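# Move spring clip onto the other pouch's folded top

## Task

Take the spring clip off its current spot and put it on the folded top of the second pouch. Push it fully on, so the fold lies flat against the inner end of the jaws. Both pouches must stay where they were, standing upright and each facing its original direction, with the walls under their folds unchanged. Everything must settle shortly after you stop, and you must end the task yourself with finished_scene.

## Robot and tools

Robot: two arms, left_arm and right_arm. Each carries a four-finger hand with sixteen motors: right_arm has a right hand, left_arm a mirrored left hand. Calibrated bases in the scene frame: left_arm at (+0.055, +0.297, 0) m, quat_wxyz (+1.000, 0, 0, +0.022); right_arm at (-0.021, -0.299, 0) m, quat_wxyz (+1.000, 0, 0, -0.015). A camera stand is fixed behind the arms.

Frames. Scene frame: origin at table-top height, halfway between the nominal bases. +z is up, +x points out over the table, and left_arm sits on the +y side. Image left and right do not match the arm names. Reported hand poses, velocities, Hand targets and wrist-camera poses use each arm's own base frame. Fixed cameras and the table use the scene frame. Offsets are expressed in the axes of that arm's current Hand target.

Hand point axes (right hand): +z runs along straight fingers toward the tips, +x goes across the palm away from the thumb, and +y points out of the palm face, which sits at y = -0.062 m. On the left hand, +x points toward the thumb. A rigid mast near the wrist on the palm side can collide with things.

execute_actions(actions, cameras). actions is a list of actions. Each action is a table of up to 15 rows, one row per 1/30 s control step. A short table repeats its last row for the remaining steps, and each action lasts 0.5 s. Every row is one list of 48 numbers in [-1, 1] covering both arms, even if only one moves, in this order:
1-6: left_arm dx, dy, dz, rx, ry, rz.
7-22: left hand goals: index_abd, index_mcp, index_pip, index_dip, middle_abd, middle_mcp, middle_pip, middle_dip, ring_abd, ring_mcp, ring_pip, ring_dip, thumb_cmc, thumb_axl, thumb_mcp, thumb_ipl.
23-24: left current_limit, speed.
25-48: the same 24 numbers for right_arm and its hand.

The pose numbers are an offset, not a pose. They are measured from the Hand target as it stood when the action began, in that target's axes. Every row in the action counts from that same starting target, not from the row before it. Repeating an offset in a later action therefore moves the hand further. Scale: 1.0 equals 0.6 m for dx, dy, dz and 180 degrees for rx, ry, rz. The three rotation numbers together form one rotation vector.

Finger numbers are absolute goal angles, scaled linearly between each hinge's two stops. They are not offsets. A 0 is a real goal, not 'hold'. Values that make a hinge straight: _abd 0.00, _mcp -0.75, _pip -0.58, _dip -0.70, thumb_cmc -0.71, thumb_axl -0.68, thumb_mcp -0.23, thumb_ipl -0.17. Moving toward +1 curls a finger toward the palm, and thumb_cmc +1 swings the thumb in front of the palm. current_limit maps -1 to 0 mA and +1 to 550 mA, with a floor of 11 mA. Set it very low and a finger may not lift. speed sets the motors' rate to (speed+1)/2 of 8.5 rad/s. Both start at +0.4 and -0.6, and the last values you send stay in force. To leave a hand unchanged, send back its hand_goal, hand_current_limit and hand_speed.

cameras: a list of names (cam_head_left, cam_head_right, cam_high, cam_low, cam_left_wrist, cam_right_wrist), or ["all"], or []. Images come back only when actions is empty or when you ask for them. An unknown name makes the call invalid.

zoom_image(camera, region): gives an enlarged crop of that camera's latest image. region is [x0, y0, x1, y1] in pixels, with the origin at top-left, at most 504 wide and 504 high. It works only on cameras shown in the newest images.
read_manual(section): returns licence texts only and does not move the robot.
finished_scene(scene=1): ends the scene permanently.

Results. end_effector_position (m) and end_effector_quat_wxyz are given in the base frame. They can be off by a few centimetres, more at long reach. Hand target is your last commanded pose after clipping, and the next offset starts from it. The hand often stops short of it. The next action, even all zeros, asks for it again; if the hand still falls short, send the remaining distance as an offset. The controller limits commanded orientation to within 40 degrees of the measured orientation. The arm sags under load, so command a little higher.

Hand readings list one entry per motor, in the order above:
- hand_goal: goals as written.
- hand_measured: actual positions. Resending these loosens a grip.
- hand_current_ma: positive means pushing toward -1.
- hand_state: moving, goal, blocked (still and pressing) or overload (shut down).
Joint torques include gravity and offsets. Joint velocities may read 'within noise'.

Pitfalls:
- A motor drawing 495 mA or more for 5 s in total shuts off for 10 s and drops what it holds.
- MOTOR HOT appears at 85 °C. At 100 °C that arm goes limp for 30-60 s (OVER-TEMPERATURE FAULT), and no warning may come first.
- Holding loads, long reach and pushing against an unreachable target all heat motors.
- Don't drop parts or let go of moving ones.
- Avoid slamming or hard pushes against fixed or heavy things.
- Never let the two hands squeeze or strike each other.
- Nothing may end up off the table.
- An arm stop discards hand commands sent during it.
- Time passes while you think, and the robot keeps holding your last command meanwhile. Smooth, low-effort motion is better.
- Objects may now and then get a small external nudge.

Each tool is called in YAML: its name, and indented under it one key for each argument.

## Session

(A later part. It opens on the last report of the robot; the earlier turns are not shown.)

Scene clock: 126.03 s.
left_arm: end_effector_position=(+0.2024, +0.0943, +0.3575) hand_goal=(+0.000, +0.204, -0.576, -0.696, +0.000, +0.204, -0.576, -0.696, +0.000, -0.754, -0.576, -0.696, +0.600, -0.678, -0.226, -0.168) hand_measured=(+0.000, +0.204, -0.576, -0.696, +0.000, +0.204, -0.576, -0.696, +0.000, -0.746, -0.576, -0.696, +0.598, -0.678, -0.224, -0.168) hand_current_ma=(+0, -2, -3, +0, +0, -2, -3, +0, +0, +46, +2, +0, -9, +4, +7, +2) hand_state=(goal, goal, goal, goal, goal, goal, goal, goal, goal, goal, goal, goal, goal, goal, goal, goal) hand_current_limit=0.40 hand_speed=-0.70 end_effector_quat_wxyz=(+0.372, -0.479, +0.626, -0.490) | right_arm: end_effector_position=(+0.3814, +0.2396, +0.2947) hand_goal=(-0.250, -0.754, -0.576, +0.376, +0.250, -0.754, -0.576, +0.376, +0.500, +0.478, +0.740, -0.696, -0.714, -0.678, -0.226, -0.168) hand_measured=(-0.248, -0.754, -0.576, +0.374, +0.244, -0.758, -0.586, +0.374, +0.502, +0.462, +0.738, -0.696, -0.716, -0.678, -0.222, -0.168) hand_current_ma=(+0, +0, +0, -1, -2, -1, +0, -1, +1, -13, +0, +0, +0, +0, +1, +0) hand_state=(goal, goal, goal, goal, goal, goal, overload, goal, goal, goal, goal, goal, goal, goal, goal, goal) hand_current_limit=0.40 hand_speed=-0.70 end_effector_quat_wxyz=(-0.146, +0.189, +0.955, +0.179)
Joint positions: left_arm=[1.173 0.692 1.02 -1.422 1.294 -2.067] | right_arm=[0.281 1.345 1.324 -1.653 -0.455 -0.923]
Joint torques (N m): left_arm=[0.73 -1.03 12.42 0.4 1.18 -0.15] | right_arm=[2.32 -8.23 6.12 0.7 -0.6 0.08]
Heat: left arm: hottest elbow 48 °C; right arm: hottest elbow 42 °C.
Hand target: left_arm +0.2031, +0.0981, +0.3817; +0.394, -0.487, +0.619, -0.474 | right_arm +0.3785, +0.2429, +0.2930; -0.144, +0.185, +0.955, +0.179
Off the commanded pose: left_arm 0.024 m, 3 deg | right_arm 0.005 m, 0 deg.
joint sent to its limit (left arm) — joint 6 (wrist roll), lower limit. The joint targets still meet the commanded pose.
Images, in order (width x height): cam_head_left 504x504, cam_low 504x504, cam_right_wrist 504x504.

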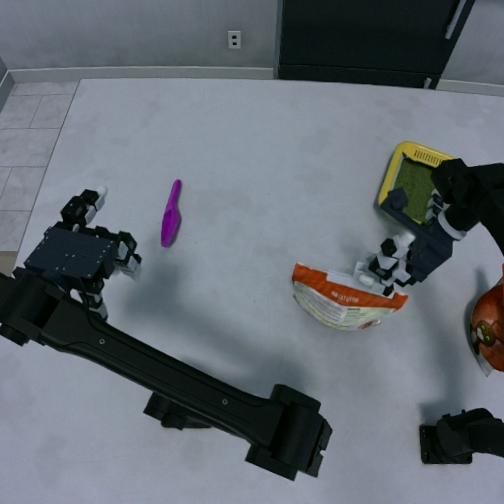

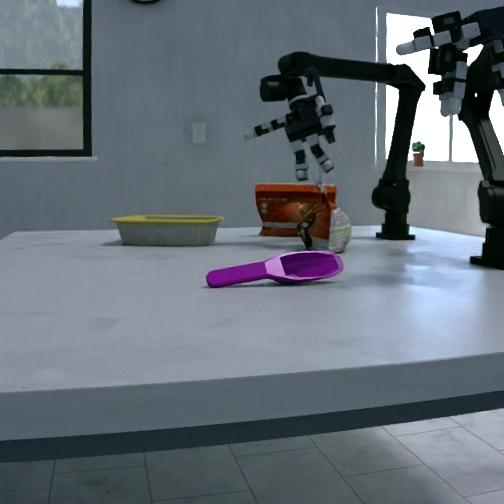

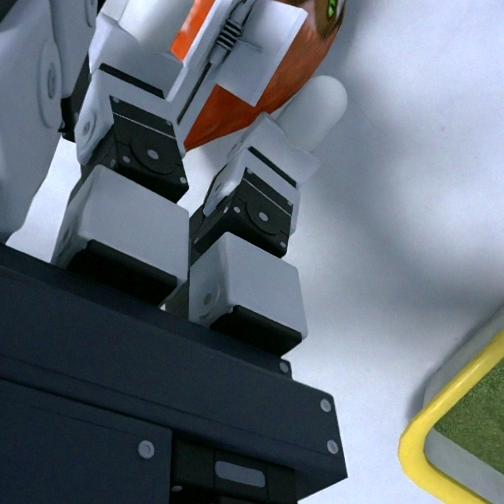

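execute_actions:
  actions:
    - [[0,0,0,0,0,0,0,0.205,-0.576,-0.696,0,0.205,-0.576,-0.696,0,-0.754,-0.576,-0.696,0.6,-0.678,-0.226,-0.168,0.4,-0.7,0.001,-0.0021,0.0063,0,0,0,-0.1,-0.754,-0.576,0.377,0.1,-0.754,-0.576,0.377,0.5,0.479,0.74,-0.696,-0.714,-0.678,-0.226,-0.168,0.78,-0.85]]
    - [[0,0,0,0,0,0,0,0.205,-0.576,-0.696,0,0.205,-0.576,-0.696,0,-0.754,-0.576,-0.696,0.6,-0.678,-0.226,-0.168,0.4,-0.7,0,0,0,0,0,0,0.02,-0.754,-0.576,0.377,-0.02,-0.754,-0.576,0.377,0.5,0.479,0.74,-0.696,-0.714,-0.678,-0.226,-0.168,0.78,-0.85]]
  cameras: ["cam_low","cam_right_wrist","cam_head_left"]

zoom_image:
  camera: "cam_low"
  region: [290, 150, 340, 200]

zoom_image:
  camera: "cam_right_wrist"
  region: [70, 0, 370, 250]

zoom_image:
  camera: "cam_head_left"
  region: [320, 220, 420, 320]

Scene clock: 127.63 s.
left_arm: end_effector_position=(+0.2024, +0.0943, +0.3575) hand_goal=(+0.000, +0.204, -0.576, -0.696, +0.000, +0.204, -0.576, -0.696, +0.000, -0.754, -0.576, -0.696, +0.600, -0.678, -0.226, -0.168) hand_measured=(+0.000, +0.204, -0.576, -0.696, +0.000, +0.204, -0.576, -0.696, +0.000, -0.746, -0.576, -0.696, +0.598, -0.678, -0.224, -0.168) hand_current_ma=(+0, -2, -3, +0, +0, -2, -3, +0, +0, +46, +2, +0, -9, +4, +7, +2) hand_state=(goal, goal, goal, goal, goal, goal, goal, goal, goal, goal, goal, goal, goal, goal, goal, goal) hand_current_limit=0.40 hand_speed=-0.70 end_effector_quat_wxyz=(+0.372, -0.479, +0.626, -0.490) | right_arm: end_effector_position=(+0.3797, +0.2398, +0.2891) hand_goal=(+0.020, -0.754, -0.576, +0.376, -0.020, -0.754, -0.576, +0.376, +0.500, +0.478, +0.740, -0.696, -0.714, -0.678, -0.226, -0.168) hand_measured=(-0.034, -0.760, -0.576, +0.374, +0.028, -0.760, -0.590, +0.374, +0.502, +0.462, +0.738, -0.696, -0.716, -0.678, -0.222, -0.168) hand_current_ma=(-73, -2, +0, +0, +58, -3, +0, -1, +1, -13, +0, +0, +0, +0, +1, +0) hand_state=(blocked, goal, goal, goal, blocked, goal, overload, goal, goal, goal, goal, goal, goal, goal, goal, goal) hand_current_limit=0.78 hand_speed=-0.85 end_effector_quat_wxyz=(-0.148, +0.188, +0.955, +0.177)
Joint positions: left_arm=[1.173 0.692 1.02 -1.422 1.294 -2.067] | right_arm=[0.283 1.345 1.31 -1.645 -0.454 -0.923]
Joint torques (N m): left_arm=[0.73 -1.08 12.44 0.39 1.18 -0.14] | right_arm=[2.08 -8.47 6.01 0.88 -0.67 0.08]
Heat: left arm: hottest elbow 48 °C; right arm: hottest elbow 42 °C.
Hand target: left_arm +0.2031, +0.0981, +0.3817; +0.394, -0.487, +0.619, -0.474 | right_arm +0.3768, +0.2435, +0.2895; -0.144, +0.186, +0.955, +0.179
Off the commanded pose: left_arm 0.024 m, 3 deg | right_arm 0.005 m, 1 deg.
joint sent to its limit (left arm) — joint 6 (wrist roll), lower limit. The joint targets still meet the commanded pose.
Images, in order (width x height): cam_head_left 504x504, cam_low 504x504, cam_right_wrist 504x504.

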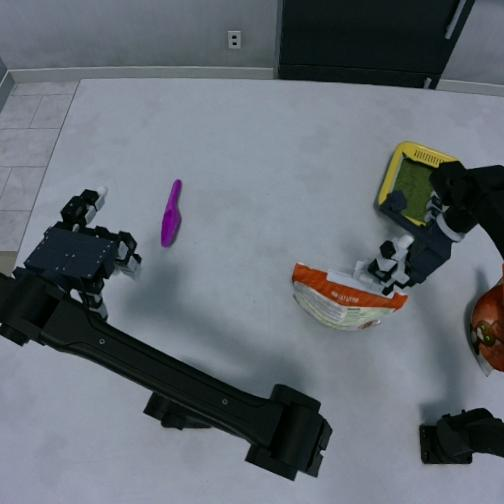

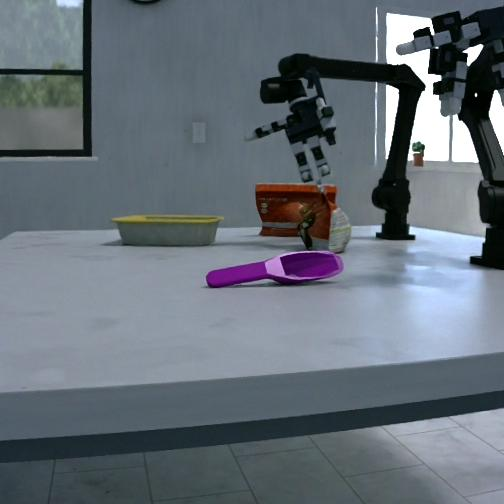

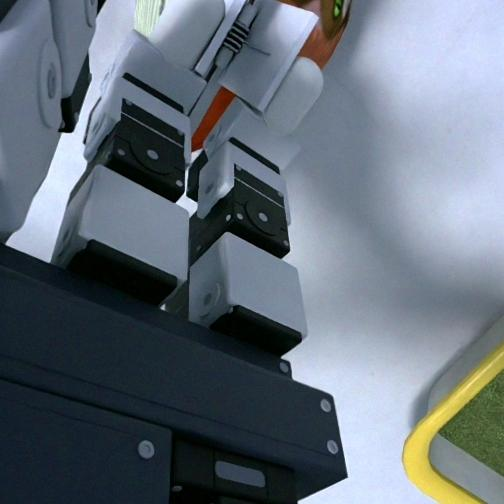

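Scaled by 10.080 from the camera's 504x504 image, which has a finer 720x720 frame.

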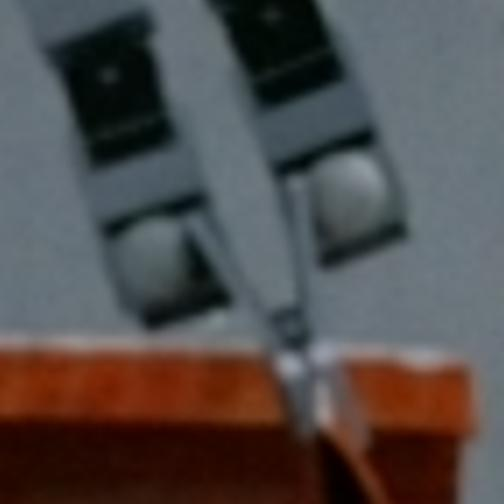

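Scaled by 1.680 from the camera's 504x504 image, which has a finer 720x720 frame.

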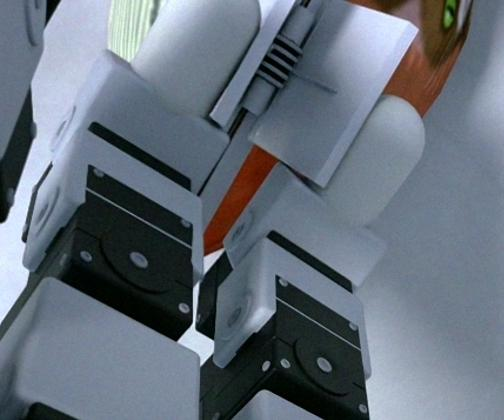

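Scaled by 5.040 from the camera's 504x504 image, which has a finer 720x720 frame.

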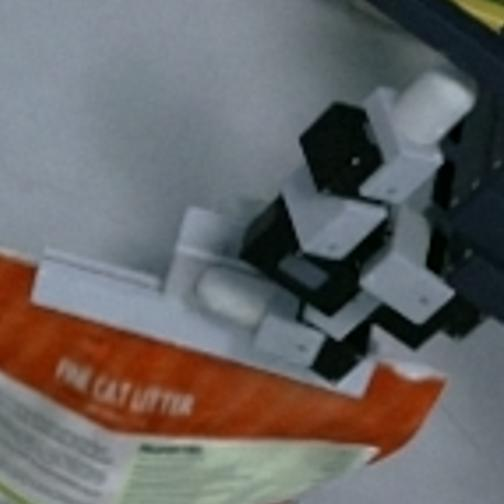

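execute_actions:
  actions:
    - [[0,0,0,0,0,0,0,0.205,-0.576,-0.696,0,0.205,-0.576,-0.696,0,-0.754,-0.576,-0.696,0.6,-0.678,-0.226,-0.168,0.4,-0.7,0,0,0,0,0,0,0.12,-0.754,-0.576,0.377,-0.12,-0.754,-0.576,0.377,0.5,0.479,0.74,-0.696,-0.714,-0.678,-0.226,-0.168,0.78,-0.85]]
    - [[0,0,0,0,0,0,0,0.205,-0.576,-0.696,0,0.205,-0.576,-0.696,0,-0.754,-0.576,-0.696,0.6,-0.678,-0.226,-0.168,0.4,-0.7,0,0,0,0,0,0,0.25,-0.754,-0.576,0.377,-0.25,-0.754,-0.576,0.377,0.5,0.479,0.74,-0.696,-0.714,-0.678,-0.226,-0.168,0.78,-0.85]]
  cameras: ["cam_low","cam_right_wrist","cam_head_left"]

zoom_image:
  camera: "cam_low"
  region: [290, 150, 340, 200]

zoom_image:
  camera: "cam_right_wrist"
  region: [70, 0, 370, 250]

Scene clock: 129.07 s.
left_arm: end_effector_position=(+0.2024, +0.0943, +0.3575) hand_goal=(+0.000, +0.204, -0.576, -0.696, +0.000, +0.204, -0.576, -0.696, +0.000, -0.754, -0.576, -0.696, +0.600, -0.678, -0.226, -0.168) hand_measured=(+0.000, +0.204, -0.576, -0.696, +0.000, +0.204, -0.576, -0.696, +0.000, -0.746, -0.576, -0.696, +0.598, -0.678, -0.224, -0.168) hand_current_ma=(+0, -2, -3, +0, +0, -2, -3, +0, +0, +46, +2, +0, -9, +4, +7, +2) hand_state=(goal, goal, goal, goal, goal, goal, goal, goal, goal, goal, goal, goal, goal, goal, goal, goal) hand_current_limit=0.40 hand_speed=-0.70 end_effector_quat_wxyz=(+0.372, -0.479, +0.626, -0.490) | right_arm: end_effector_position=(+0.3797, +0.2398, +0.2891) hand_goal=(+0.250, -0.754, -0.576, +0.376, -0.250, -0.754, -0.576, +0.376, +0.500, +0.478, +0.740, -0.696, -0.714, -0.678, -0.226, -0.168) hand_measured=(-0.022, -0.762, -0.576, +0.376, +0.008, -0.756, -0.598, +0.374, +0.502, +0.462, +0.738, -0.696, -0.716, -0.678, -0.222, -0.168) hand_current_ma=(-490, -4, +0, +0, +489, +0, +0, -1, +1, -13, +0, +0, +0, +0, +1, +0) hand_state=(blocked, goal, goal, goal, blocked, goal, overload, goal, goal, goal, goal, goal, goal, goal, goal, goal) hand_current_limit=0.78 hand_speed=-0.85 end_effector_quat_wxyz=(-0.148, +0.188, +0.955, +0.177)
Joint positions: left_arm=[1.173 0.692 1.02 -1.422 1.294 -2.067] | right_arm=[0.283 1.345 1.31 -1.645 -0.454 -0.923]
Joint torques (N m): left_arm=[0.73 -1.14 12.42 0.43 1.17 -0.14] | right_arm=[1.79 -8.41 6.08 0.77 -0.67 0.08]
Heat: left arm: hottest elbow 48 °C; right arm: hottest elbow 42 °C.
Hand target: left_arm +0.2031, +0.0981, +0.3817; +0.394, -0.487, +0.619, -0.474 | right_arm +0.3768, +0.2435, +0.2895; -0.144, +0.186, +0.955, +0.179
Off the commanded pose: left_arm 0.024 m, 3 deg | right_arm 0.005 m, 1 deg.
joint sent to its limit (left arm) — joint 6 (wrist roll), lower limit. The joint targets still meet the commanded pose.
Images, in order (width x height): cam_head_left 504x504, cam_low 504x504, cam_right_wrist 504x504.

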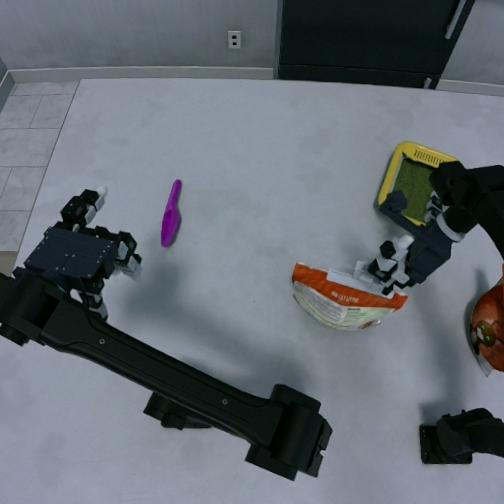

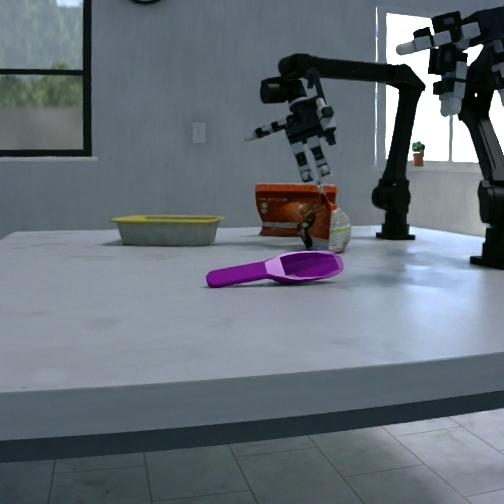

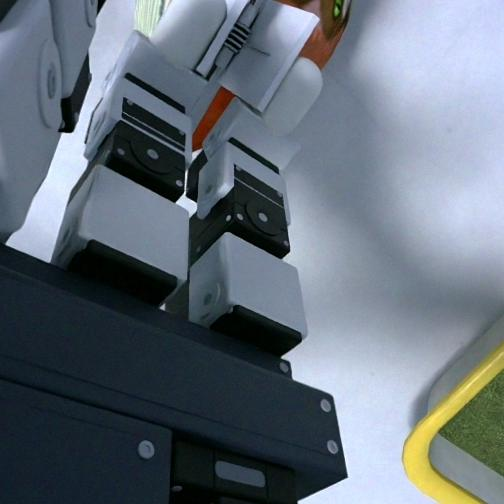

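Scaled by 10.080 from the camera's 504x504 image, which has a finer 720x720 frame.

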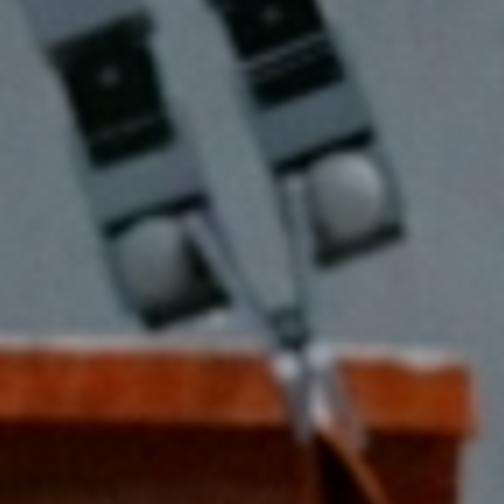

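Scaled by 1.680 from the camera's 504x504 image, which has a finer 720x720 frame.

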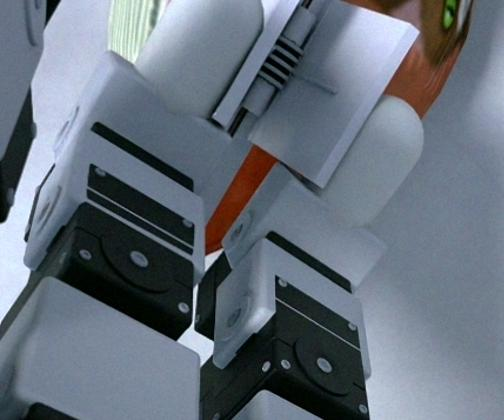

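execute_actions:
  actions:
    - [[0,0,0,0,0,0,0,0.205,-0.576,-0.696,0,0.205,-0.576,-0.696,0,-0.754,-0.576,-0.696,0.6,-0.678,-0.226,-0.168,0.4,-0.7,0,0,0,0,0,0,-0.3,-0.754,-0.576,0.377,0.3,-0.754,-0.576,0.377,0.5,0.479,0.74,-0.696,-0.714,-0.678,-0.226,-0.168,0.4,-0.8]]
    - [[0,0,0,0,0,0,0,0.205,-0.576,-0.696,0,0.205,-0.576,-0.696,0,-0.754,-0.576,-0.696,0.6,-0.678,-0.226,-0.168,0.4,-0.7,0.0228,0.0194,-0.0596,0,0,0,-0.3,-0.754,-0.576,0.377,0.3,-0.754,-0.576,0.377,0.5,0.479,0.74,-0.696,-0.714,-0.678,-0.226,-0.168,0.4,-0.8]]
    - [[0,0,0,0,0,0,0,0.205,-0.576,-0.696,0,0.205,-0.576,-0.696,0,-0.754,-0.576,-0.696,0.6,-0.678,-0.226,-0.168,0.4,-0.7,0.0228,0.0194,-0.0596,0,0,0,-0.3,-0.754,-0.576,0.377,0.3,-0.754,-0.576,0.377,0.5,0.479,0.74,-0.696,-0.714,-0.678,-0.226,-0.168,0.4,-0.8]]
    - [[0,0,0,0,0,0,0,0.205,-0.576,-0.696,0,0.205,-0.576,-0.696,0,-0.754,-0.576,-0.696,0.6,-0.678,-0.226,-0.168,0.4,-0.7,-0.1035,-0.0903,-0.069,-0.0224,-0.019,0.0586,0,-0.754,-0.576,-0.696,0,-0.754,-0.576,-0.696,0,-0.754,-0.576,-0.696,-0.714,-0.678,-0.226,-0.168,0.4,-0.8]]
    - [[0,0,0,0,0,0,0,0.205,-0.576,-0.696,0,0.205,-0.576,-0.696,0,-0.754,-0.576,-0.696,0.6,-0.678,-0.226,-0.168,0.4,-0.7,-0.1035,-0.0903,-0.069,-0.0224,-0.019,0.0586,0,-0.754,-0.576,-0.696,0,-0.754,-0.576,-0.696,0,-0.754,-0.576,-0.696,-0.714,-0.678,-0.226,-0.168,0.4,-0.8]]
  cameras: ["cam_high","cam_head_left","cam_low"]

Scene clock: 138.57 s.
left_arm: end_effector_position=(+0.2024, +0.0943, +0.3575) hand_goal=(+0.000, +0.204, -0.576, -0.696, +0.000, +0.204, -0.576, -0.696, +0.000, -0.754, -0.576, -0.696, +0.600, -0.678, -0.226, -0.168) hand_measured=(+0.000, +0.204, -0.576, -0.696, +0.000, +0.204, -0.576, -0.696, +0.000, -0.746, -0.576, -0.696, +0.598, -0.678, -0.224, -0.168) hand_current_ma=(+0, -2, -3, +0, +0, -2, -3, +0, +0, +46, +2, +0, -9, +4, +7, +2) hand_state=(goal, goal, goal, goal, goal, goal, goal, goal, goal, goal, goal, goal, goal, goal, goal, goal) hand_current_limit=0.40 hand_speed=-0.70 end_effector_quat_wxyz=(+0.372, -0.479, +0.626, -0.490) | right_arm: end_effector_position=(+0.4339, +0.0708, +0.3455) hand_goal=(+0.000, -0.754, -0.576, -0.696, +0.000, -0.754, -0.576, -0.696, +0.000, -0.754, -0.576, -0.696, -0.714, -0.678, -0.226, -0.168) hand_measured=(-0.004, -0.756, -0.576, -0.694, +0.000, -0.756, -0.602, -0.694, +0.002, -0.754, -0.574, -0.696, -0.716, -0.678, -0.222, -0.168) hand_current_ma=(-1, -1, +0, +1, +0, -1, +0, +1, +0, +0, +1, +0, +0, +0, +1, +0) hand_state=(goal, goal, goal, goal, goal, goal, overload, goal, goal, goal, goal, goal, goal, goal, goal, goal) hand_current_limit=0.40 hand_speed=-0.80 end_effector_quat_wxyz=(-0.071, +0.394, +0.889, +0.221)
Joint positions: left_arm=[1.173 0.692 1.02 -1.422 1.294 -2.067] | right_arm=[-0.12 1.262 1.368 -1.685 -0.469 -0.858]
Joint torques (N m): left_arm=[0.67 -1.08 12.42 0.36 1.18 -0.15] | right_arm=[1.38 -6.24 10.81 0.34 -0.68 0.08]
Heat: left arm: hottest elbow 48 °C; right arm: hottest elbow 42 °C.
Hand target: left_arm +0.2031, +0.0981, +0.3817; +0.394, -0.487, +0.619, -0.474 | right_arm +0.4429, +0.0725, +0.3698; -0.104, +0.377, +0.897, +0.205
Off the commanded pose: left_arm 0.024 m, 3 deg | right_arm 0.026 m, 5 deg.
joint sent to its limit (left arm) — joint 6 (wrist roll), lower limit. The joint targets still meet the commanded pose.
joint sent to its limit (right arm) — joint 4 (wrist pitch), lower limit. The joint targets are off in orientation, not in position.
Images, in order (width x height): cam_head_left 504x504, cam_high 504x504, cam_low 504x504.

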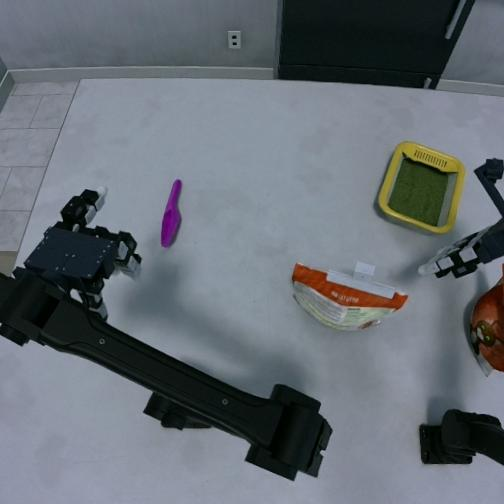

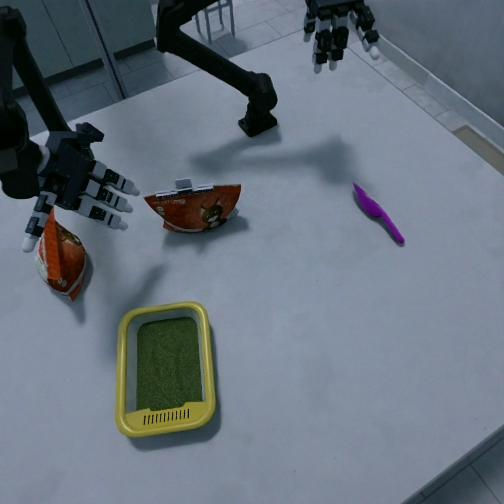

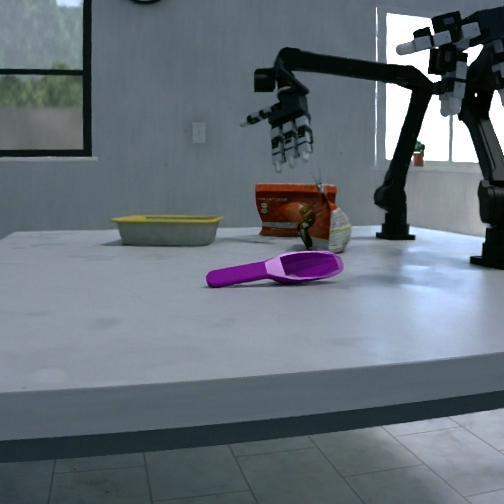

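execute_actions:
  actions:
    - [[0,0,0,0,0,0,0,0.205,-0.576,-0.696,0,0.205,-0.576,-0.696,0,-0.754,-0.576,-0.696,0.6,-0.678,-0.226,-0.168,0.4,-0.7,-0.0935,-0.0803,-0.095,-0.0224,-0.019,0.0586,0,-0.754,-0.576,-0.696,0,-0.754,-0.576,-0.696,0,-0.754,-0.576,-0.696,-0.714,-0.678,-0.226,-0.168,0.4,-0.8]]
    - [[0,0,0,0,0,0,0,0.205,-0.576,-0.696,0,0.205,-0.576,-0.696,0,-0.754,-0.576,-0.696,0.6,-0.678,-0.226,-0.168,0.4,-0.7,-0.1035,-0.0903,-0.069,-0.0224,-0.019,0.0586,0,-0.754,-0.576,-0.696,0,-0.754,-0.576,-0.696,0,-0.754,-0.576,-0.696,-0.714,-0.678,-0.226,-0.168,0.4,-0.8]]
    - [[0,0,0,0,0,0,0,0.205,-0.576,-0.696,0,0.205,-0.576,-0.696,0,-0.754,-0.576,-0.696,0.6,-0.678,-0.226,-0.168,0.4,-0.7,-0.1035,-0.0903,-0.069,-0.0224,-0.019,0.0586,0,-0.754,-0.576,-0.696,0,-0.754,-0.576,-0.696,0,-0.754,-0.576,-0.696,-0.714,-0.678,-0.226,-0.168,0.4,-0.8]]
    - [[0,0,0,0,0,0,0,0.205,-0.576,-0.696,0,0.205,-0.576,-0.696,0,-0.754,-0.576,-0.696,0.6,-0.678,-0.226,-0.168,0.4,-0.7,-0.1035,-0.0903,-0.069,-0.0224,-0.019,0.0586,0,-0.754,-0.576,-0.696,0,-0.754,-0.576,-0.696,0,-0.754,-0.576,-0.696,-0.714,-0.678,-0.226,-0.168,0.4,-0.8]]
    - [[0,0,0,0,0,0,0,0.205,-0.576,-0.696,0,0.205,-0.576,-0.696,0,-0.754,-0.576,-0.696,0.6,-0.678,-0.226,-0.168,0.4,-0.7,-0.1035,-0.0903,-0.069,-0.0224,-0.019,0.0586,0,-0.754,-0.576,-0.696,0,-0.754,-0.576,-0.696,0,-0.754,-0.576,-0.696,-0.714,-0.678,-0.226,-0.168,0.4,-0.8]]
    - [[0,0,0,0,0,0,0,0.205,-0.576,-0.696,0,0.205,-0.576,-0.696,0,-0.754,-0.576,-0.696,0.6,-0.678,-0.226,-0.168,0.4,-0.7,-0.1035,-0.0903,-0.069,-0.0224,-0.019,0.0586,0,-0.754,-0.576,-0.696,0,-0.754,-0.576,-0.696,0,-0.754,-0.576,-0.696,-0.714,-0.678,-0.226,-0.168,0.4,-0.8]]
    - [[0,0,0,0,0,0,0,0.205,-0.576,-0.696,0,0.205,-0.576,-0.696,0,-0.754,-0.576,-0.696,0.6,-0.678,-0.226,-0.168,0.4,-0.7,-0.1035,-0.0903,-0.069,-0.0224,-0.019,0.0586,0,-0.754,-0.576,-0.696,0,-0.754,-0.576,-0.696,0,-0.754,-0.576,-0.696,-0.714,-0.678,-0.226,-0.168,0.4,-0.8]]
  cameras: ["all"]

zoom_image:
  camera: "cam_high"
  region: [20, 150, 260, 310]

zoom_image:
  camera: "cam_low"
  region: [240, 160, 360, 260]

zoom_image:
  camera: "cam_high"
  region: [30, 190, 100, 310]

Scene clock: 142.93 s.
left_arm: end_effector_position=(+0.2024, +0.0943, +0.3575) hand_goal=(+0.000, +0.204, -0.576, -0.696, +0.000, +0.204, -0.576, -0.696, +0.000, -0.754, -0.576, -0.696, +0.600, -0.678, -0.226, -0.168) hand_measured=(+0.000, +0.204, -0.576, -0.696, +0.000, +0.204, -0.576, -0.696, +0.000, -0.746, -0.576, -0.696, +0.598, -0.678, -0.224, -0.168) hand_current_ma=(+0, -2, -3, +0, +0, -2, -3, +0, +0, +46, +2, +0, -9, +4, +7, +2) hand_state=(goal, goal, goal, goal, goal, goal, goal, goal, goal, goal, goal, goal, goal, goal, goal, goal) hand_current_limit=0.40 hand_speed=-0.70 end_effector_quat_wxyz=(+0.372, -0.479, +0.626, -0.490) | right_arm: end_effector_position=(+0.1271, -0.4217, +0.3586) hand_goal=(+0.000, -0.754, -0.576, -0.696, +0.000, -0.754, -0.576, -0.696, +0.000, -0.754, -0.576, -0.696, -0.714, -0.678, -0.226, -0.168) hand_measured=(-0.002, -0.756, -0.576, -0.694, +0.000, -0.756, -0.602, -0.694, +0.000, -0.756, -0.574, -0.696, -0.716, -0.678, -0.222, -0.168) hand_current_ma=(-1, +0, +0, +1, +0, +0, +0, +1, +0, +0, +0, +0, -1, +0, +1, +0) hand_state=(goal, goal, goal, goal, goal, goal, overload, goal, goal, goal, goal, goal, goal, goal, goal, goal) hand_current_limit=0.40 hand_speed=-0.80 end_effector_quat_wxyz=(+0.103, +0.885, +0.401, +0.211)
Joint positions: left_arm=[1.173 0.692 1.02 -1.422 1.294 -2.067] | right_arm=[-1.557 1.249 1.387 -1.686 -0.474 -0.831]
Joint torques (N m): left_arm=[0.62 -1.08 12.45 0.36 1.17 -0.13] | right_arm=[1.61 -7.12 11.12 0.55 -0.68 0.04]
Heat: left arm: hottest elbow 48 °C; right arm: hottest elbow 42 °C.
Hand target: left_arm +0.2031, +0.0981, +0.3817; +0.394, -0.487, +0.619, -0.474 | right_arm +0.1298, -0.4292, +0.3890; +0.058, +0.875, +0.425, +0.223
Off the commanded pose: left_arm 0.024 m, 3 deg | right_arm 0.031 m, 6 deg.
joint sent to its limit (left arm) — joint 6 (wrist roll), lower limit. The joint targets still meet the commanded pose.
joint sent to its limit (right arm) — joint 4 (wrist pitch), lower limit. The joint targets are off in orientation, not in position.

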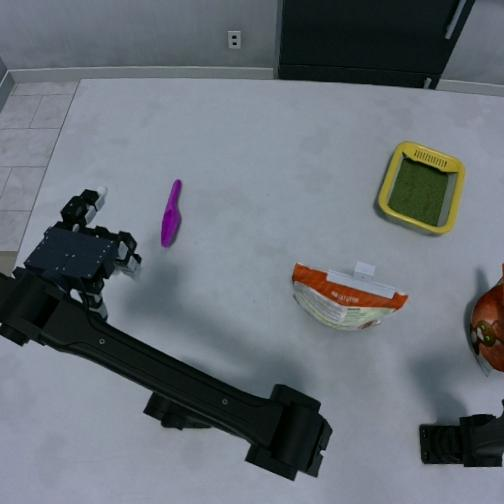

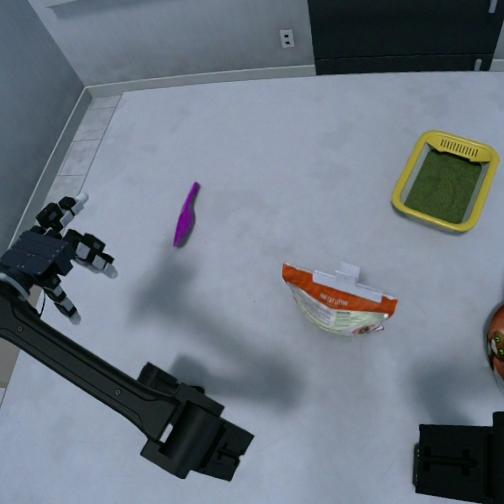

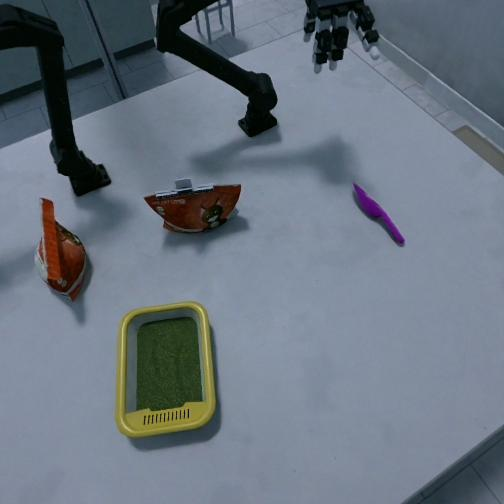

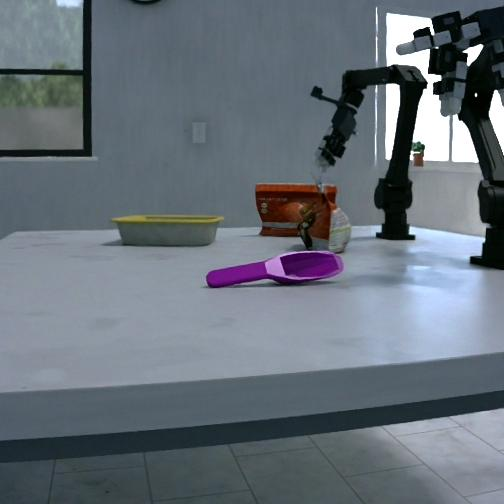

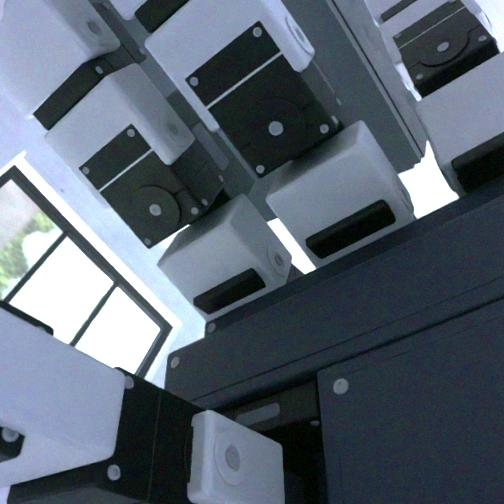

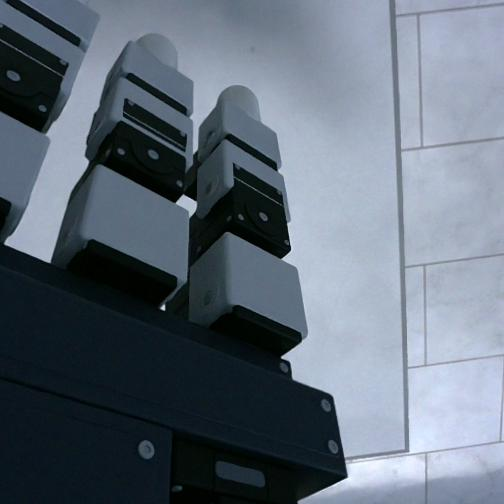

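Scaled by 2.100 from the camera's 504x504 image, which has a finer 720x720 frame.

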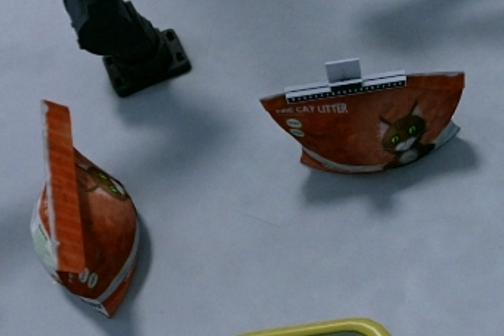

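Scaled by 4.200 from the camera's 504x504 image, which has a finer 720x720 frame.

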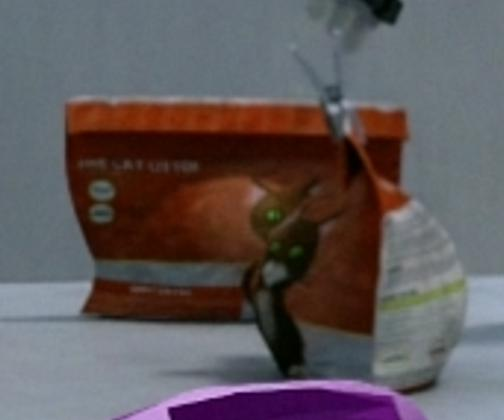

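Scaled by 4.200 from the camera's 504x504 image, which has a finer 720x720 frame.

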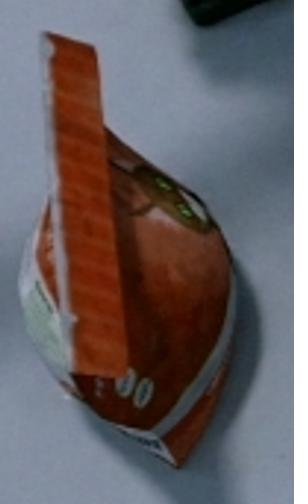

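zoom_image:
  camera: "cam_head_right"
  region: [404, 280, 504, 420]

zoom_image:
  camera: "cam_head_left"
  region: [430, 240, 504, 400]

Scaled by 3.600 from the camera's 504x504 image, which has a finer 720x720 frame.

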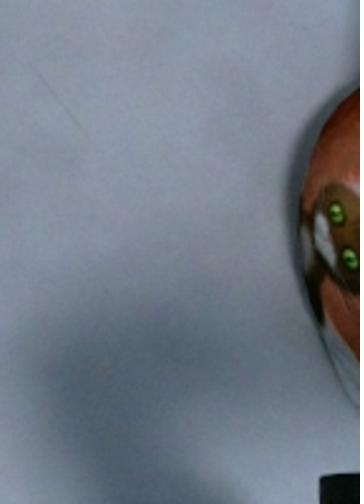

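Scaled by 3.150 from the camera's 504x504 image, which has a finer 720x720 frame.

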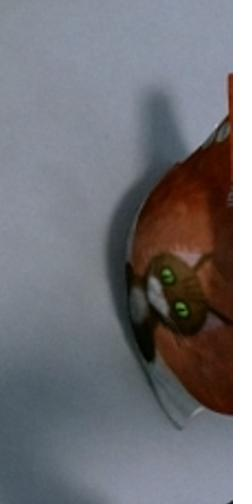

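execute_actions:
  actions:
    - [[-0.0418,-0.003,-0.0363,-0.0831,0.018,0.0202,0,0.205,-0.576,-0.696,0,0.205,-0.576,-0.696,0,-0.754,-0.576,-0.696,-0.714,-0.678,-0.226,-0.168,0.4,-0.7,0,0,0,0,0,0,0,-0.754,-0.576,-0.696,0,-0.754,-0.576,-0.696,0,-0.754,-0.576,-0.696,-0.714,-0.678,-0.226,-0.168,0.4,-0.8]]
    - [[-0.0395,0.0093,-0.0378,-0.0831,0.018,0.0202,0,-0.754,-0.576,-0.696,0,-0.754,-0.576,-0.696,0,-0.754,-0.576,-0.696,-0.714,-0.678,-0.226,-0.168,0.4,-0.7,0,0,0,0,0,0,0,-0.754,-0.576,-0.696,0,-0.754,-0.576,-0.696,0,-0.754,-0.576,-0.696,-0.714,-0.678,-0.226,-0.168,0.4,-0.8]]
    - [[-0.0365,0.0213,-0.036,-0.0831,0.018,0.0202,0,-0.754,-0.576,-0.696,0,-0.754,-0.576,-0.696,0,-0.754,-0.576,-0.696,-0.714,-0.678,-0.226,-0.168,0.4,-0.7,0,0,0,0,0,0,0,-0.754,-0.576,-0.696,0,-0.754,-0.576,-0.696,0,-0.754,-0.576,-0.696,-0.714,-0.678,-0.226,-0.168,0.4,-0.8]]
    - [[-0.0328,0.0323,-0.031,-0.0831,0.018,0.0202,0,-0.754,-0.576,-0.696,0,-0.754,-0.576,-0.696,0,-0.754,-0.576,-0.696,-0.714,-0.678,-0.226,-0.168,0.4,-0.7,0,0,0,0,0,0,0,-0.754,-0.576,-0.696,0,-0.754,-0.576,-0.696,0,-0.754,-0.576,-0.696,-0.714,-0.678,-0.226,-0.168,0.4,-0.8]]
    - [[-0.029,0.0413,-0.0228,-0.0831,0.018,0.0202,-0.3,-0.754,0.664,-0.696,0.3,-0.754,0.664,-0.696,0,0.479,0.5,-0.696,-0.714,-0.678,-0.226,-0.168,0.4,-0.7,0,0,0,0,0,0,0,-0.754,-0.576,-0.696,0,-0.754,-0.576,-0.696,0,-0.754,-0.576,-0.696,-0.714,-0.678,-0.226,-0.168,0.4,-0.8]]
  cameras: ["cam_head_left","cam_high","cam_left_wrist"]

Scene clock: 149.87 s.
left_arm: end_effector_position=(+0.1243, +0.2408, +0.4033) hand_goal=(-0.300, -0.754, +0.664, -0.696, +0.300, -0.754, +0.664, -0.696, +0.000, +0.478, +0.500, -0.696, -0.714, -0.678, -0.226, -0.168) hand_measured=(-0.296, -0.752, +0.656, -0.696, +0.294, -0.752, +0.656, -0.696, +0.002, +0.460, +0.496, -0.696, -0.712, -0.678, -0.224, -0.168) hand_current_ma=(+15, +6, -42, +0, -25, +6, -37, +0, +8, -89, -19, +0, +14, +4, +11, +2) hand_state=(goal, goal, goal, goal, goal, goal, goal, goal, goal, goal, goal, goal, goal, goal, goal, goal) hand_current_limit=0.40 hand_speed=-0.70 end_effector_quat_wxyz=(+0.149, -0.472, +0.865, +0.079) | right_arm: end_effector_position=(+0.1271, -0.4217, +0.3586) hand_goal=(+0.000, -0.754, -0.576, -0.696, +0.000, -0.754, -0.576, -0.696, +0.000, -0.754, -0.576, -0.696, -0.714, -0.678, -0.226, -0.168) hand_measured=(-0.002, -0.756, -0.576, -0.694, +0.000, -0.756, -0.602, -0.694, +0.000, -0.756, -0.574, -0.696, -0.716, -0.678, -0.222, -0.168) hand_current_ma=(-1, +0, +0, +1, +0, +0, +0, +1, +0, +0, +0, +0, -1, +0, +1, +0) hand_state=(goal, goal, goal, goal, goal, goal, overload, goal, goal, goal, goal, goal, goal, goal, goal, goal) hand_current_limit=0.40 hand_speed=-0.80 end_effector_quat_wxyz=(+0.103, +0.885, +0.401, +0.211)
Joint positions: left_arm=[0.755 0.988 1.422 -1.674 -0.077 -1.802] | right_arm=[-1.557 1.249 1.387 -1.686 -0.474 -0.831]
Joint torques (N m): left_arm=[-1.44 -4.78 10.56 0.47 -0.38 0.25] | right_arm=[1.85 -6.83 11.41 0.4 -0.69 0.01]
Heat: left arm: hottest elbow 48 °C; right arm: hottest elbow 44 °C.
Hand target: left_arm +0.1290, +0.2420, +0.4202; +0.000, -0.462, +0.887, +0.001 | right_arm +0.1298, -0.4292, +0.3890; +0.058, +0.875, +0.425, +0.223
Off the commanded pose: left_arm 0.018 m, 20 deg | right_arm 0.031 m, 6 deg.
joint sent to its limit (left arm) — joint 4 (wrist pitch), lower limit. The joint targets are off in orientation, not in position.
joint sent to its limit (right arm) — joint 4 (wrist pitch), lower limit. The joint targets are off in orientation, not in position.
Images, in order (width x height): cam_head_left 504x504, cam_high 504x504, cam_left_wrist 504x504.

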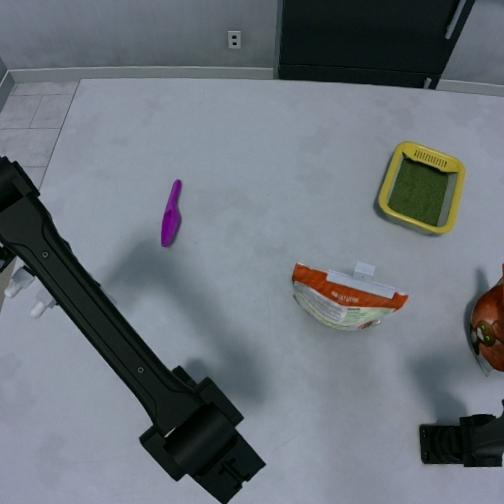

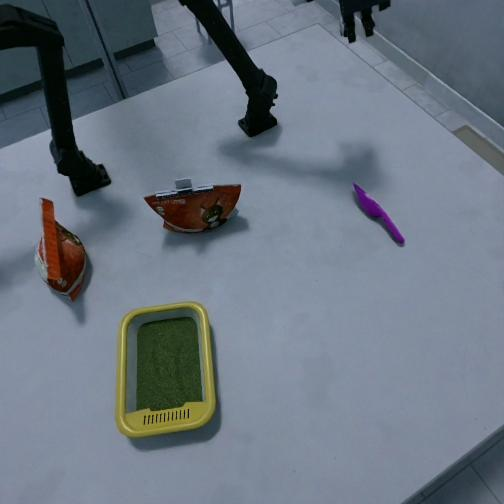

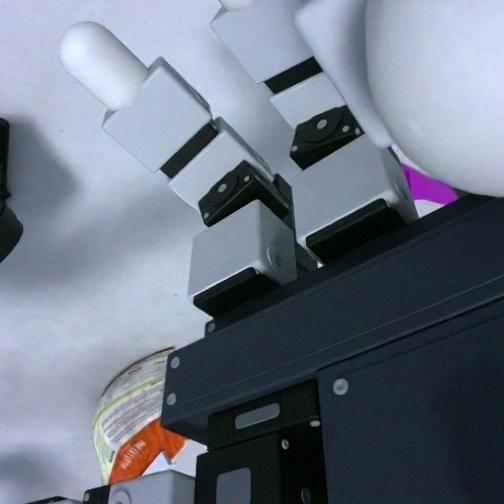

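execute_actions:
  actions:
    - [[-0.0557,-0.0723,0.0092,0,0,0.1301,-0.3,-0.754,0.664,-0.696,0.3,-0.754,0.664,-0.696,0,0.479,0.5,-0.696,-0.714,-0.678,-0.226,-0.168,0.4,-0.7,0,0,0,0,0,0,0,-0.754,-0.576,-0.696,0,-0.754,-0.576,-0.696,0,-0.754,-0.576,-0.696,-0.714,-0.678,-0.226,-0.168,0.4,-0.8]]
    - [[-0.0752,-0.0728,0.0092,0,0,0.1301,-0.3,-0.754,0.664,-0.696,0.3,-0.754,0.664,-0.696,0,0.479,0.5,-0.696,-0.714,-0.678,-0.226,-0.168,0.4,-0.7,0,0,0,0,0,0,0,-0.754,-0.576,-0.696,0,-0.754,-0.576,-0.696,0,-0.754,-0.576,-0.696,-0.714,-0.678,-0.226,-0.168,0.4,-0.8]]
    - [[-0.0952,-0.0683,0.0092,0,0,0.1301,-0.3,-0.754,0.664,-0.696,0.3,-0.754,0.664,-0.696,0,0.479,0.5,-0.696,-0.714,-0.678,-0.226,-0.168,0.4,-0.7,0,0,0,0,0,0,0,-0.754,-0.576,-0.696,0,-0.754,-0.576,-0.696,0,-0.754,-0.576,-0.696,-0.714,-0.678,-0.226,-0.168,0.4,-0.8]]
    - [[-0.1135,-0.0587,0.0092,0,0,0.1301,-0.3,-0.754,0.664,-0.696,0.3,-0.754,0.664,-0.696,0,0.479,0.5,-0.696,-0.714,-0.678,-0.226,-0.168,0.4,-0.7,0,0,0,0,0,0,0,-0.754,-0.576,-0.696,0,-0.754,-0.576,-0.696,0,-0.754,-0.576,-0.696,-0.714,-0.678,-0.226,-0.168,0.4,-0.8]]
    - [[-0.129,-0.044,0.0092,0,0,0.1301,-0.3,-0.754,0.664,-0.696,0.3,-0.754,0.664,-0.696,0,0.479,0.5,-0.696,-0.714,-0.678,-0.226,-0.168,0.4,-0.7,0,0,0,0,0,0,0,-0.754,-0.576,-0.696,0,-0.754,-0.576,-0.696,0,-0.754,-0.576,-0.696,-0.714,-0.678,-0.226,-0.168,0.4,-0.8]]
    - [[-0.1412,-0.0253,0.0092,0,0,0.1301,-0.3,-0.754,0.664,-0.696,0.3,-0.754,0.664,-0.696,0,0.479,0.5,-0.696,-0.714,-0.678,-0.226,-0.168,0.4,-0.7,0,0,0,0,0,0,0,-0.754,-0.576,-0.696,0,-0.754,-0.576,-0.696,0,-0.754,-0.576,-0.696,-0.714,-0.678,-0.226,-0.168,0.4,-0.8]]
  cameras: ["cam_head_left","cam_high"]

Scene clock: 154.47 s.
left_arm: end_effector_position=(+0.4265, -0.0022, +0.3626) hand_goal=(-0.300, -0.754, +0.664, -0.696, +0.300, -0.754, +0.664, -0.696, +0.000, +0.478, +0.500, -0.696, -0.714, -0.678, -0.226, -0.168) hand_measured=(-0.296, -0.756, +0.656, -0.696, +0.296, -0.756, +0.658, -0.696, +0.002, +0.462, +0.498, -0.696, -0.714, -0.678, -0.224, -0.168) hand_current_ma=(+13, -6, -39, +0, -15, -8, -33, +0, +7, -85, -13, +0, +0, +4, +13, +2) hand_state=(goal, goal, goal, goal, goal, goal, goal, goal, goal, goal, goal, goal, goal, goal, goal, goal) hand_current_limit=0.40 hand_speed=-0.70 end_effector_quat_wxyz=(+0.049, +0.669, +0.740, +0.047) | right_arm: end_effector_position=(+0.1271, -0.4217, +0.3586) hand_goal=(+0.000, -0.754, -0.576, -0.696, +0.000, -0.754, -0.576, -0.696, +0.000, -0.754, -0.576, -0.696, -0.714, -0.678, -0.226, -0.168) hand_measured=(-0.002, -0.756, -0.576, -0.694, +0.000, -0.756, -0.602, -0.694, +0.000, -0.756, -0.574, -0.696, -0.716, -0.678, -0.222, -0.168) hand_current_ma=(-1, +0, +0, +1, +0, +0, +0, +1, +0, +0, +0, +0, -1, +0, +1, +0) hand_state=(goal, goal, goal, goal, goal, goal, overload, goal, goal, goal, goal, goal, goal, goal, goal, goal) hand_current_limit=0.40 hand_speed=-0.80 end_effector_quat_wxyz=(+0.103, +0.885, +0.401, +0.211)
Joint positions: left_arm=[-0.103 1.185 1.422 -1.674 -0.018 -0.202] | right_arm=[-1.557 1.249 1.387 -1.686 -0.474 -0.831]
Joint torques (N m): left_arm=[-0.26 -8 11.77 0.32 -0.09 0.21] | right_arm=[1.85 -7.12 11.19 0.49 -0.71 0.05]
Heat: left arm: hottest elbow 48 °C; right arm: hottest elbow 44 °C.
Hand target: left_arm +0.4338, -0.0045, +0.3866; -0.001, +0.679, +0.734, +0.000 | right_arm +0.1298, -0.4292, +0.3890; +0.058, +0.875, +0.425, +0.223
Off the commanded pose: left_arm 0.025 m, 8 deg | right_arm 0.031 m, 6 deg.
joint sent to its limit (left arm) — joint 4 (wrist pitch), lower limit. The joint targets are off in orientation, not in position.
joint sent to its limit (right arm) — joint 4 (wrist pitch), lower limit. The joint targets are off in orientation, not in position.
Images, in order (width x height): cam_head_left 504x504, cam_high 504x504.

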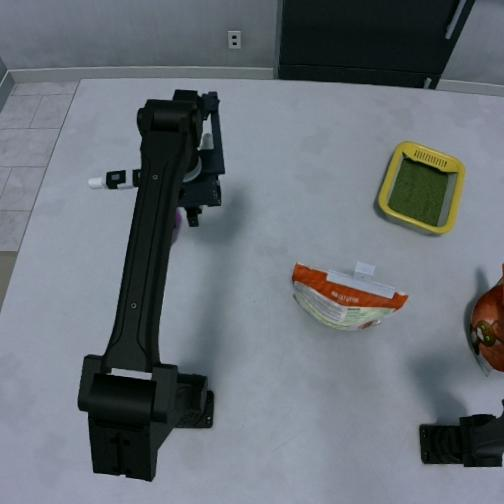

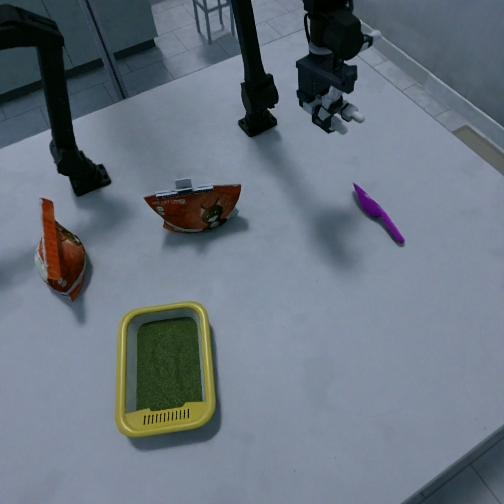

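execute_actions:
  actions:
    - [[-0.1475,-0.0033,0.0092,0,0,0.1301,-0.3,-0.754,0.664,-0.696,0.3,-0.754,0.664,-0.696,0,0.479,0.5,-0.696,-0.714,-0.678,-0.226,-0.168,0.4,-0.7,0,0,0,0,0,0,0,-0.754,-0.576,-0.696,0,-0.754,-0.576,-0.696,0,-0.754,-0.576,-0.696,-0.714,-0.678,-0.226,-0.168,0.4,-0.8]]
    - [[-0.1487,0.0198,0.0092,0,0,0.1301,-0.3,-0.754,0.664,-0.696,0.3,-0.754,0.664,-0.696,0,0.479,0.5,-0.696,-0.714,-0.678,-0.226,-0.168,0.4,-0.7,0,0,0,0,0,0,0,-0.754,-0.576,-0.696,0,-0.754,-0.576,-0.696,0,-0.754,-0.576,-0.696,-0.714,-0.678,-0.226,-0.168,0.4,-0.8]]
    - [[-0.1435,0.0428,0.0092,0,0,0.1301,-0.3,-0.754,0.664,-0.696,0.3,-0.754,0.664,-0.696,0,0.479,0.5,-0.696,-0.714,-0.678,-0.226,-0.168,0.4,-0.7,0,0,0,0,0,0,0,-0.754,-0.576,-0.696,0,-0.754,-0.576,-0.696,0,-0.754,-0.576,-0.696,-0.714,-0.678,-0.226,-0.168,0.4,-0.8]]
  cameras: ["cam_high","cam_head_left","cam_low"]

Scene clock: 157.97 s.
left_arm: end_effector_position=(+0.3745, -0.2540, +0.3407) hand_goal=(-0.300, -0.754, +0.664, -0.696, +0.300, -0.754, +0.664, -0.696, +0.000, +0.478, +0.500, -0.696, -0.714, -0.678, -0.226, -0.168) hand_measured=(-0.296, -0.756, +0.656, -0.696, +0.296, -0.756, +0.658, -0.696, +0.002, +0.462, +0.498, -0.696, -0.714, -0.678, -0.224, -0.168) hand_current_ma=(+13, -6, -38, +0, -14, -8, -33, +0, +7, -85, -13, +0, -1, +4, +15, +2) hand_state=(goal, goal, goal, goal, goal, goal, goal, goal, goal, goal, goal, goal, goal, goal, goal, goal) hand_current_limit=0.40 hand_speed=-0.70 end_effector_quat_wxyz=(+0.029, +0.975, +0.221, +0.026) | right_arm: end_effector_position=(+0.1271, -0.4217, +0.3586) hand_goal=(+0.000, -0.754, -0.576, -0.696, +0.000, -0.754, -0.576, -0.696, +0.000, -0.754, -0.576, -0.696, -0.714, -0.678, -0.226, -0.168) hand_measured=(-0.002, -0.756, -0.576, -0.694, +0.000, -0.756, -0.602, -0.694, +0.000, -0.756, -0.574, -0.696, -0.716, -0.678, -0.222, -0.168) hand_current_ma=(-1, +0, +0, +1, +0, +0, +0, +1, +0, +0, +0, +0, -1, +0, +1, +0) hand_state=(goal, goal, goal, goal, goal, goal, overload, goal, goal, goal, goal, goal, goal, goal, goal, goal) hand_current_limit=0.40 hand_speed=-0.80 end_effector_quat_wxyz=(+0.103, +0.885, +0.401, +0.211)
Joint positions: left_arm=[-0.529 1.268 1.449 -1.674 0.006 0.596] | right_arm=[-1.557 1.249 1.387 -1.686 -0.474 -0.831]
Joint torques (N m): left_arm=[-0.38 -9.17 12.74 0.24 0.12 0.2] | right_arm=[1.67 -6.48 11.3 0.2 -0.68 0.07]
Heat: left arm: hottest elbow 48 °C; right arm: hottest elbow 45 °C.
Hand target: left_arm +0.3819, -0.2620, +0.3698; -0.001, +0.978, +0.210, +0.000 | right_arm +0.1298, -0.4292, +0.3890; +0.058, +0.875, +0.425, +0.223
Off the commanded pose: left_arm 0.031 m, 5 deg | right_arm 0.031 m, 6 deg.
joint sent to its limit (left arm) — joint 4 (wrist pitch), lower limit. The joint targets are off in orientation, not in position.
joint sent to its limit (right arm) — joint 4 (wrist pitch), lower limit. The joint targets are off in orientation, not in position.
Images, in order (width x height): cam_head_left 504x504, cam_high 504x504, cam_low 504x504.

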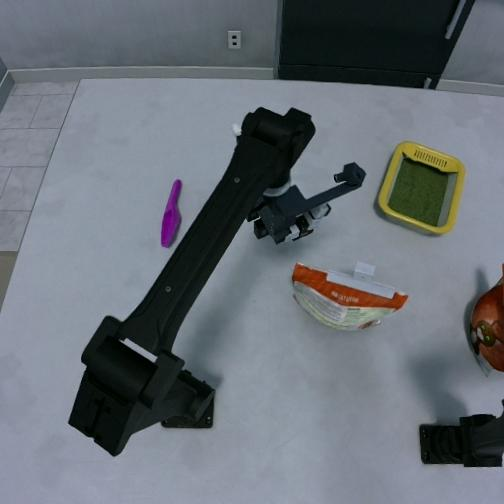

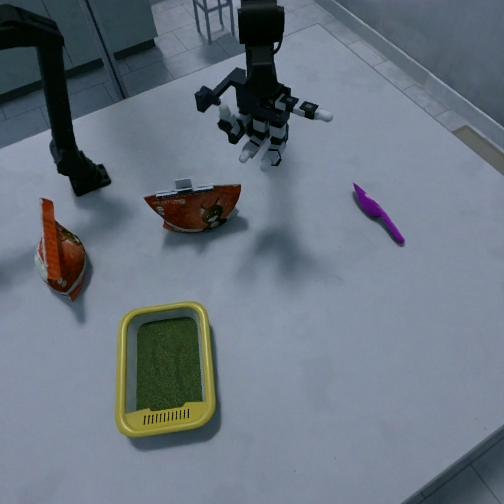

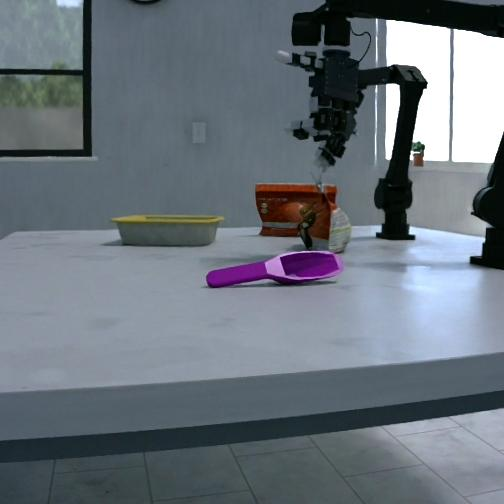

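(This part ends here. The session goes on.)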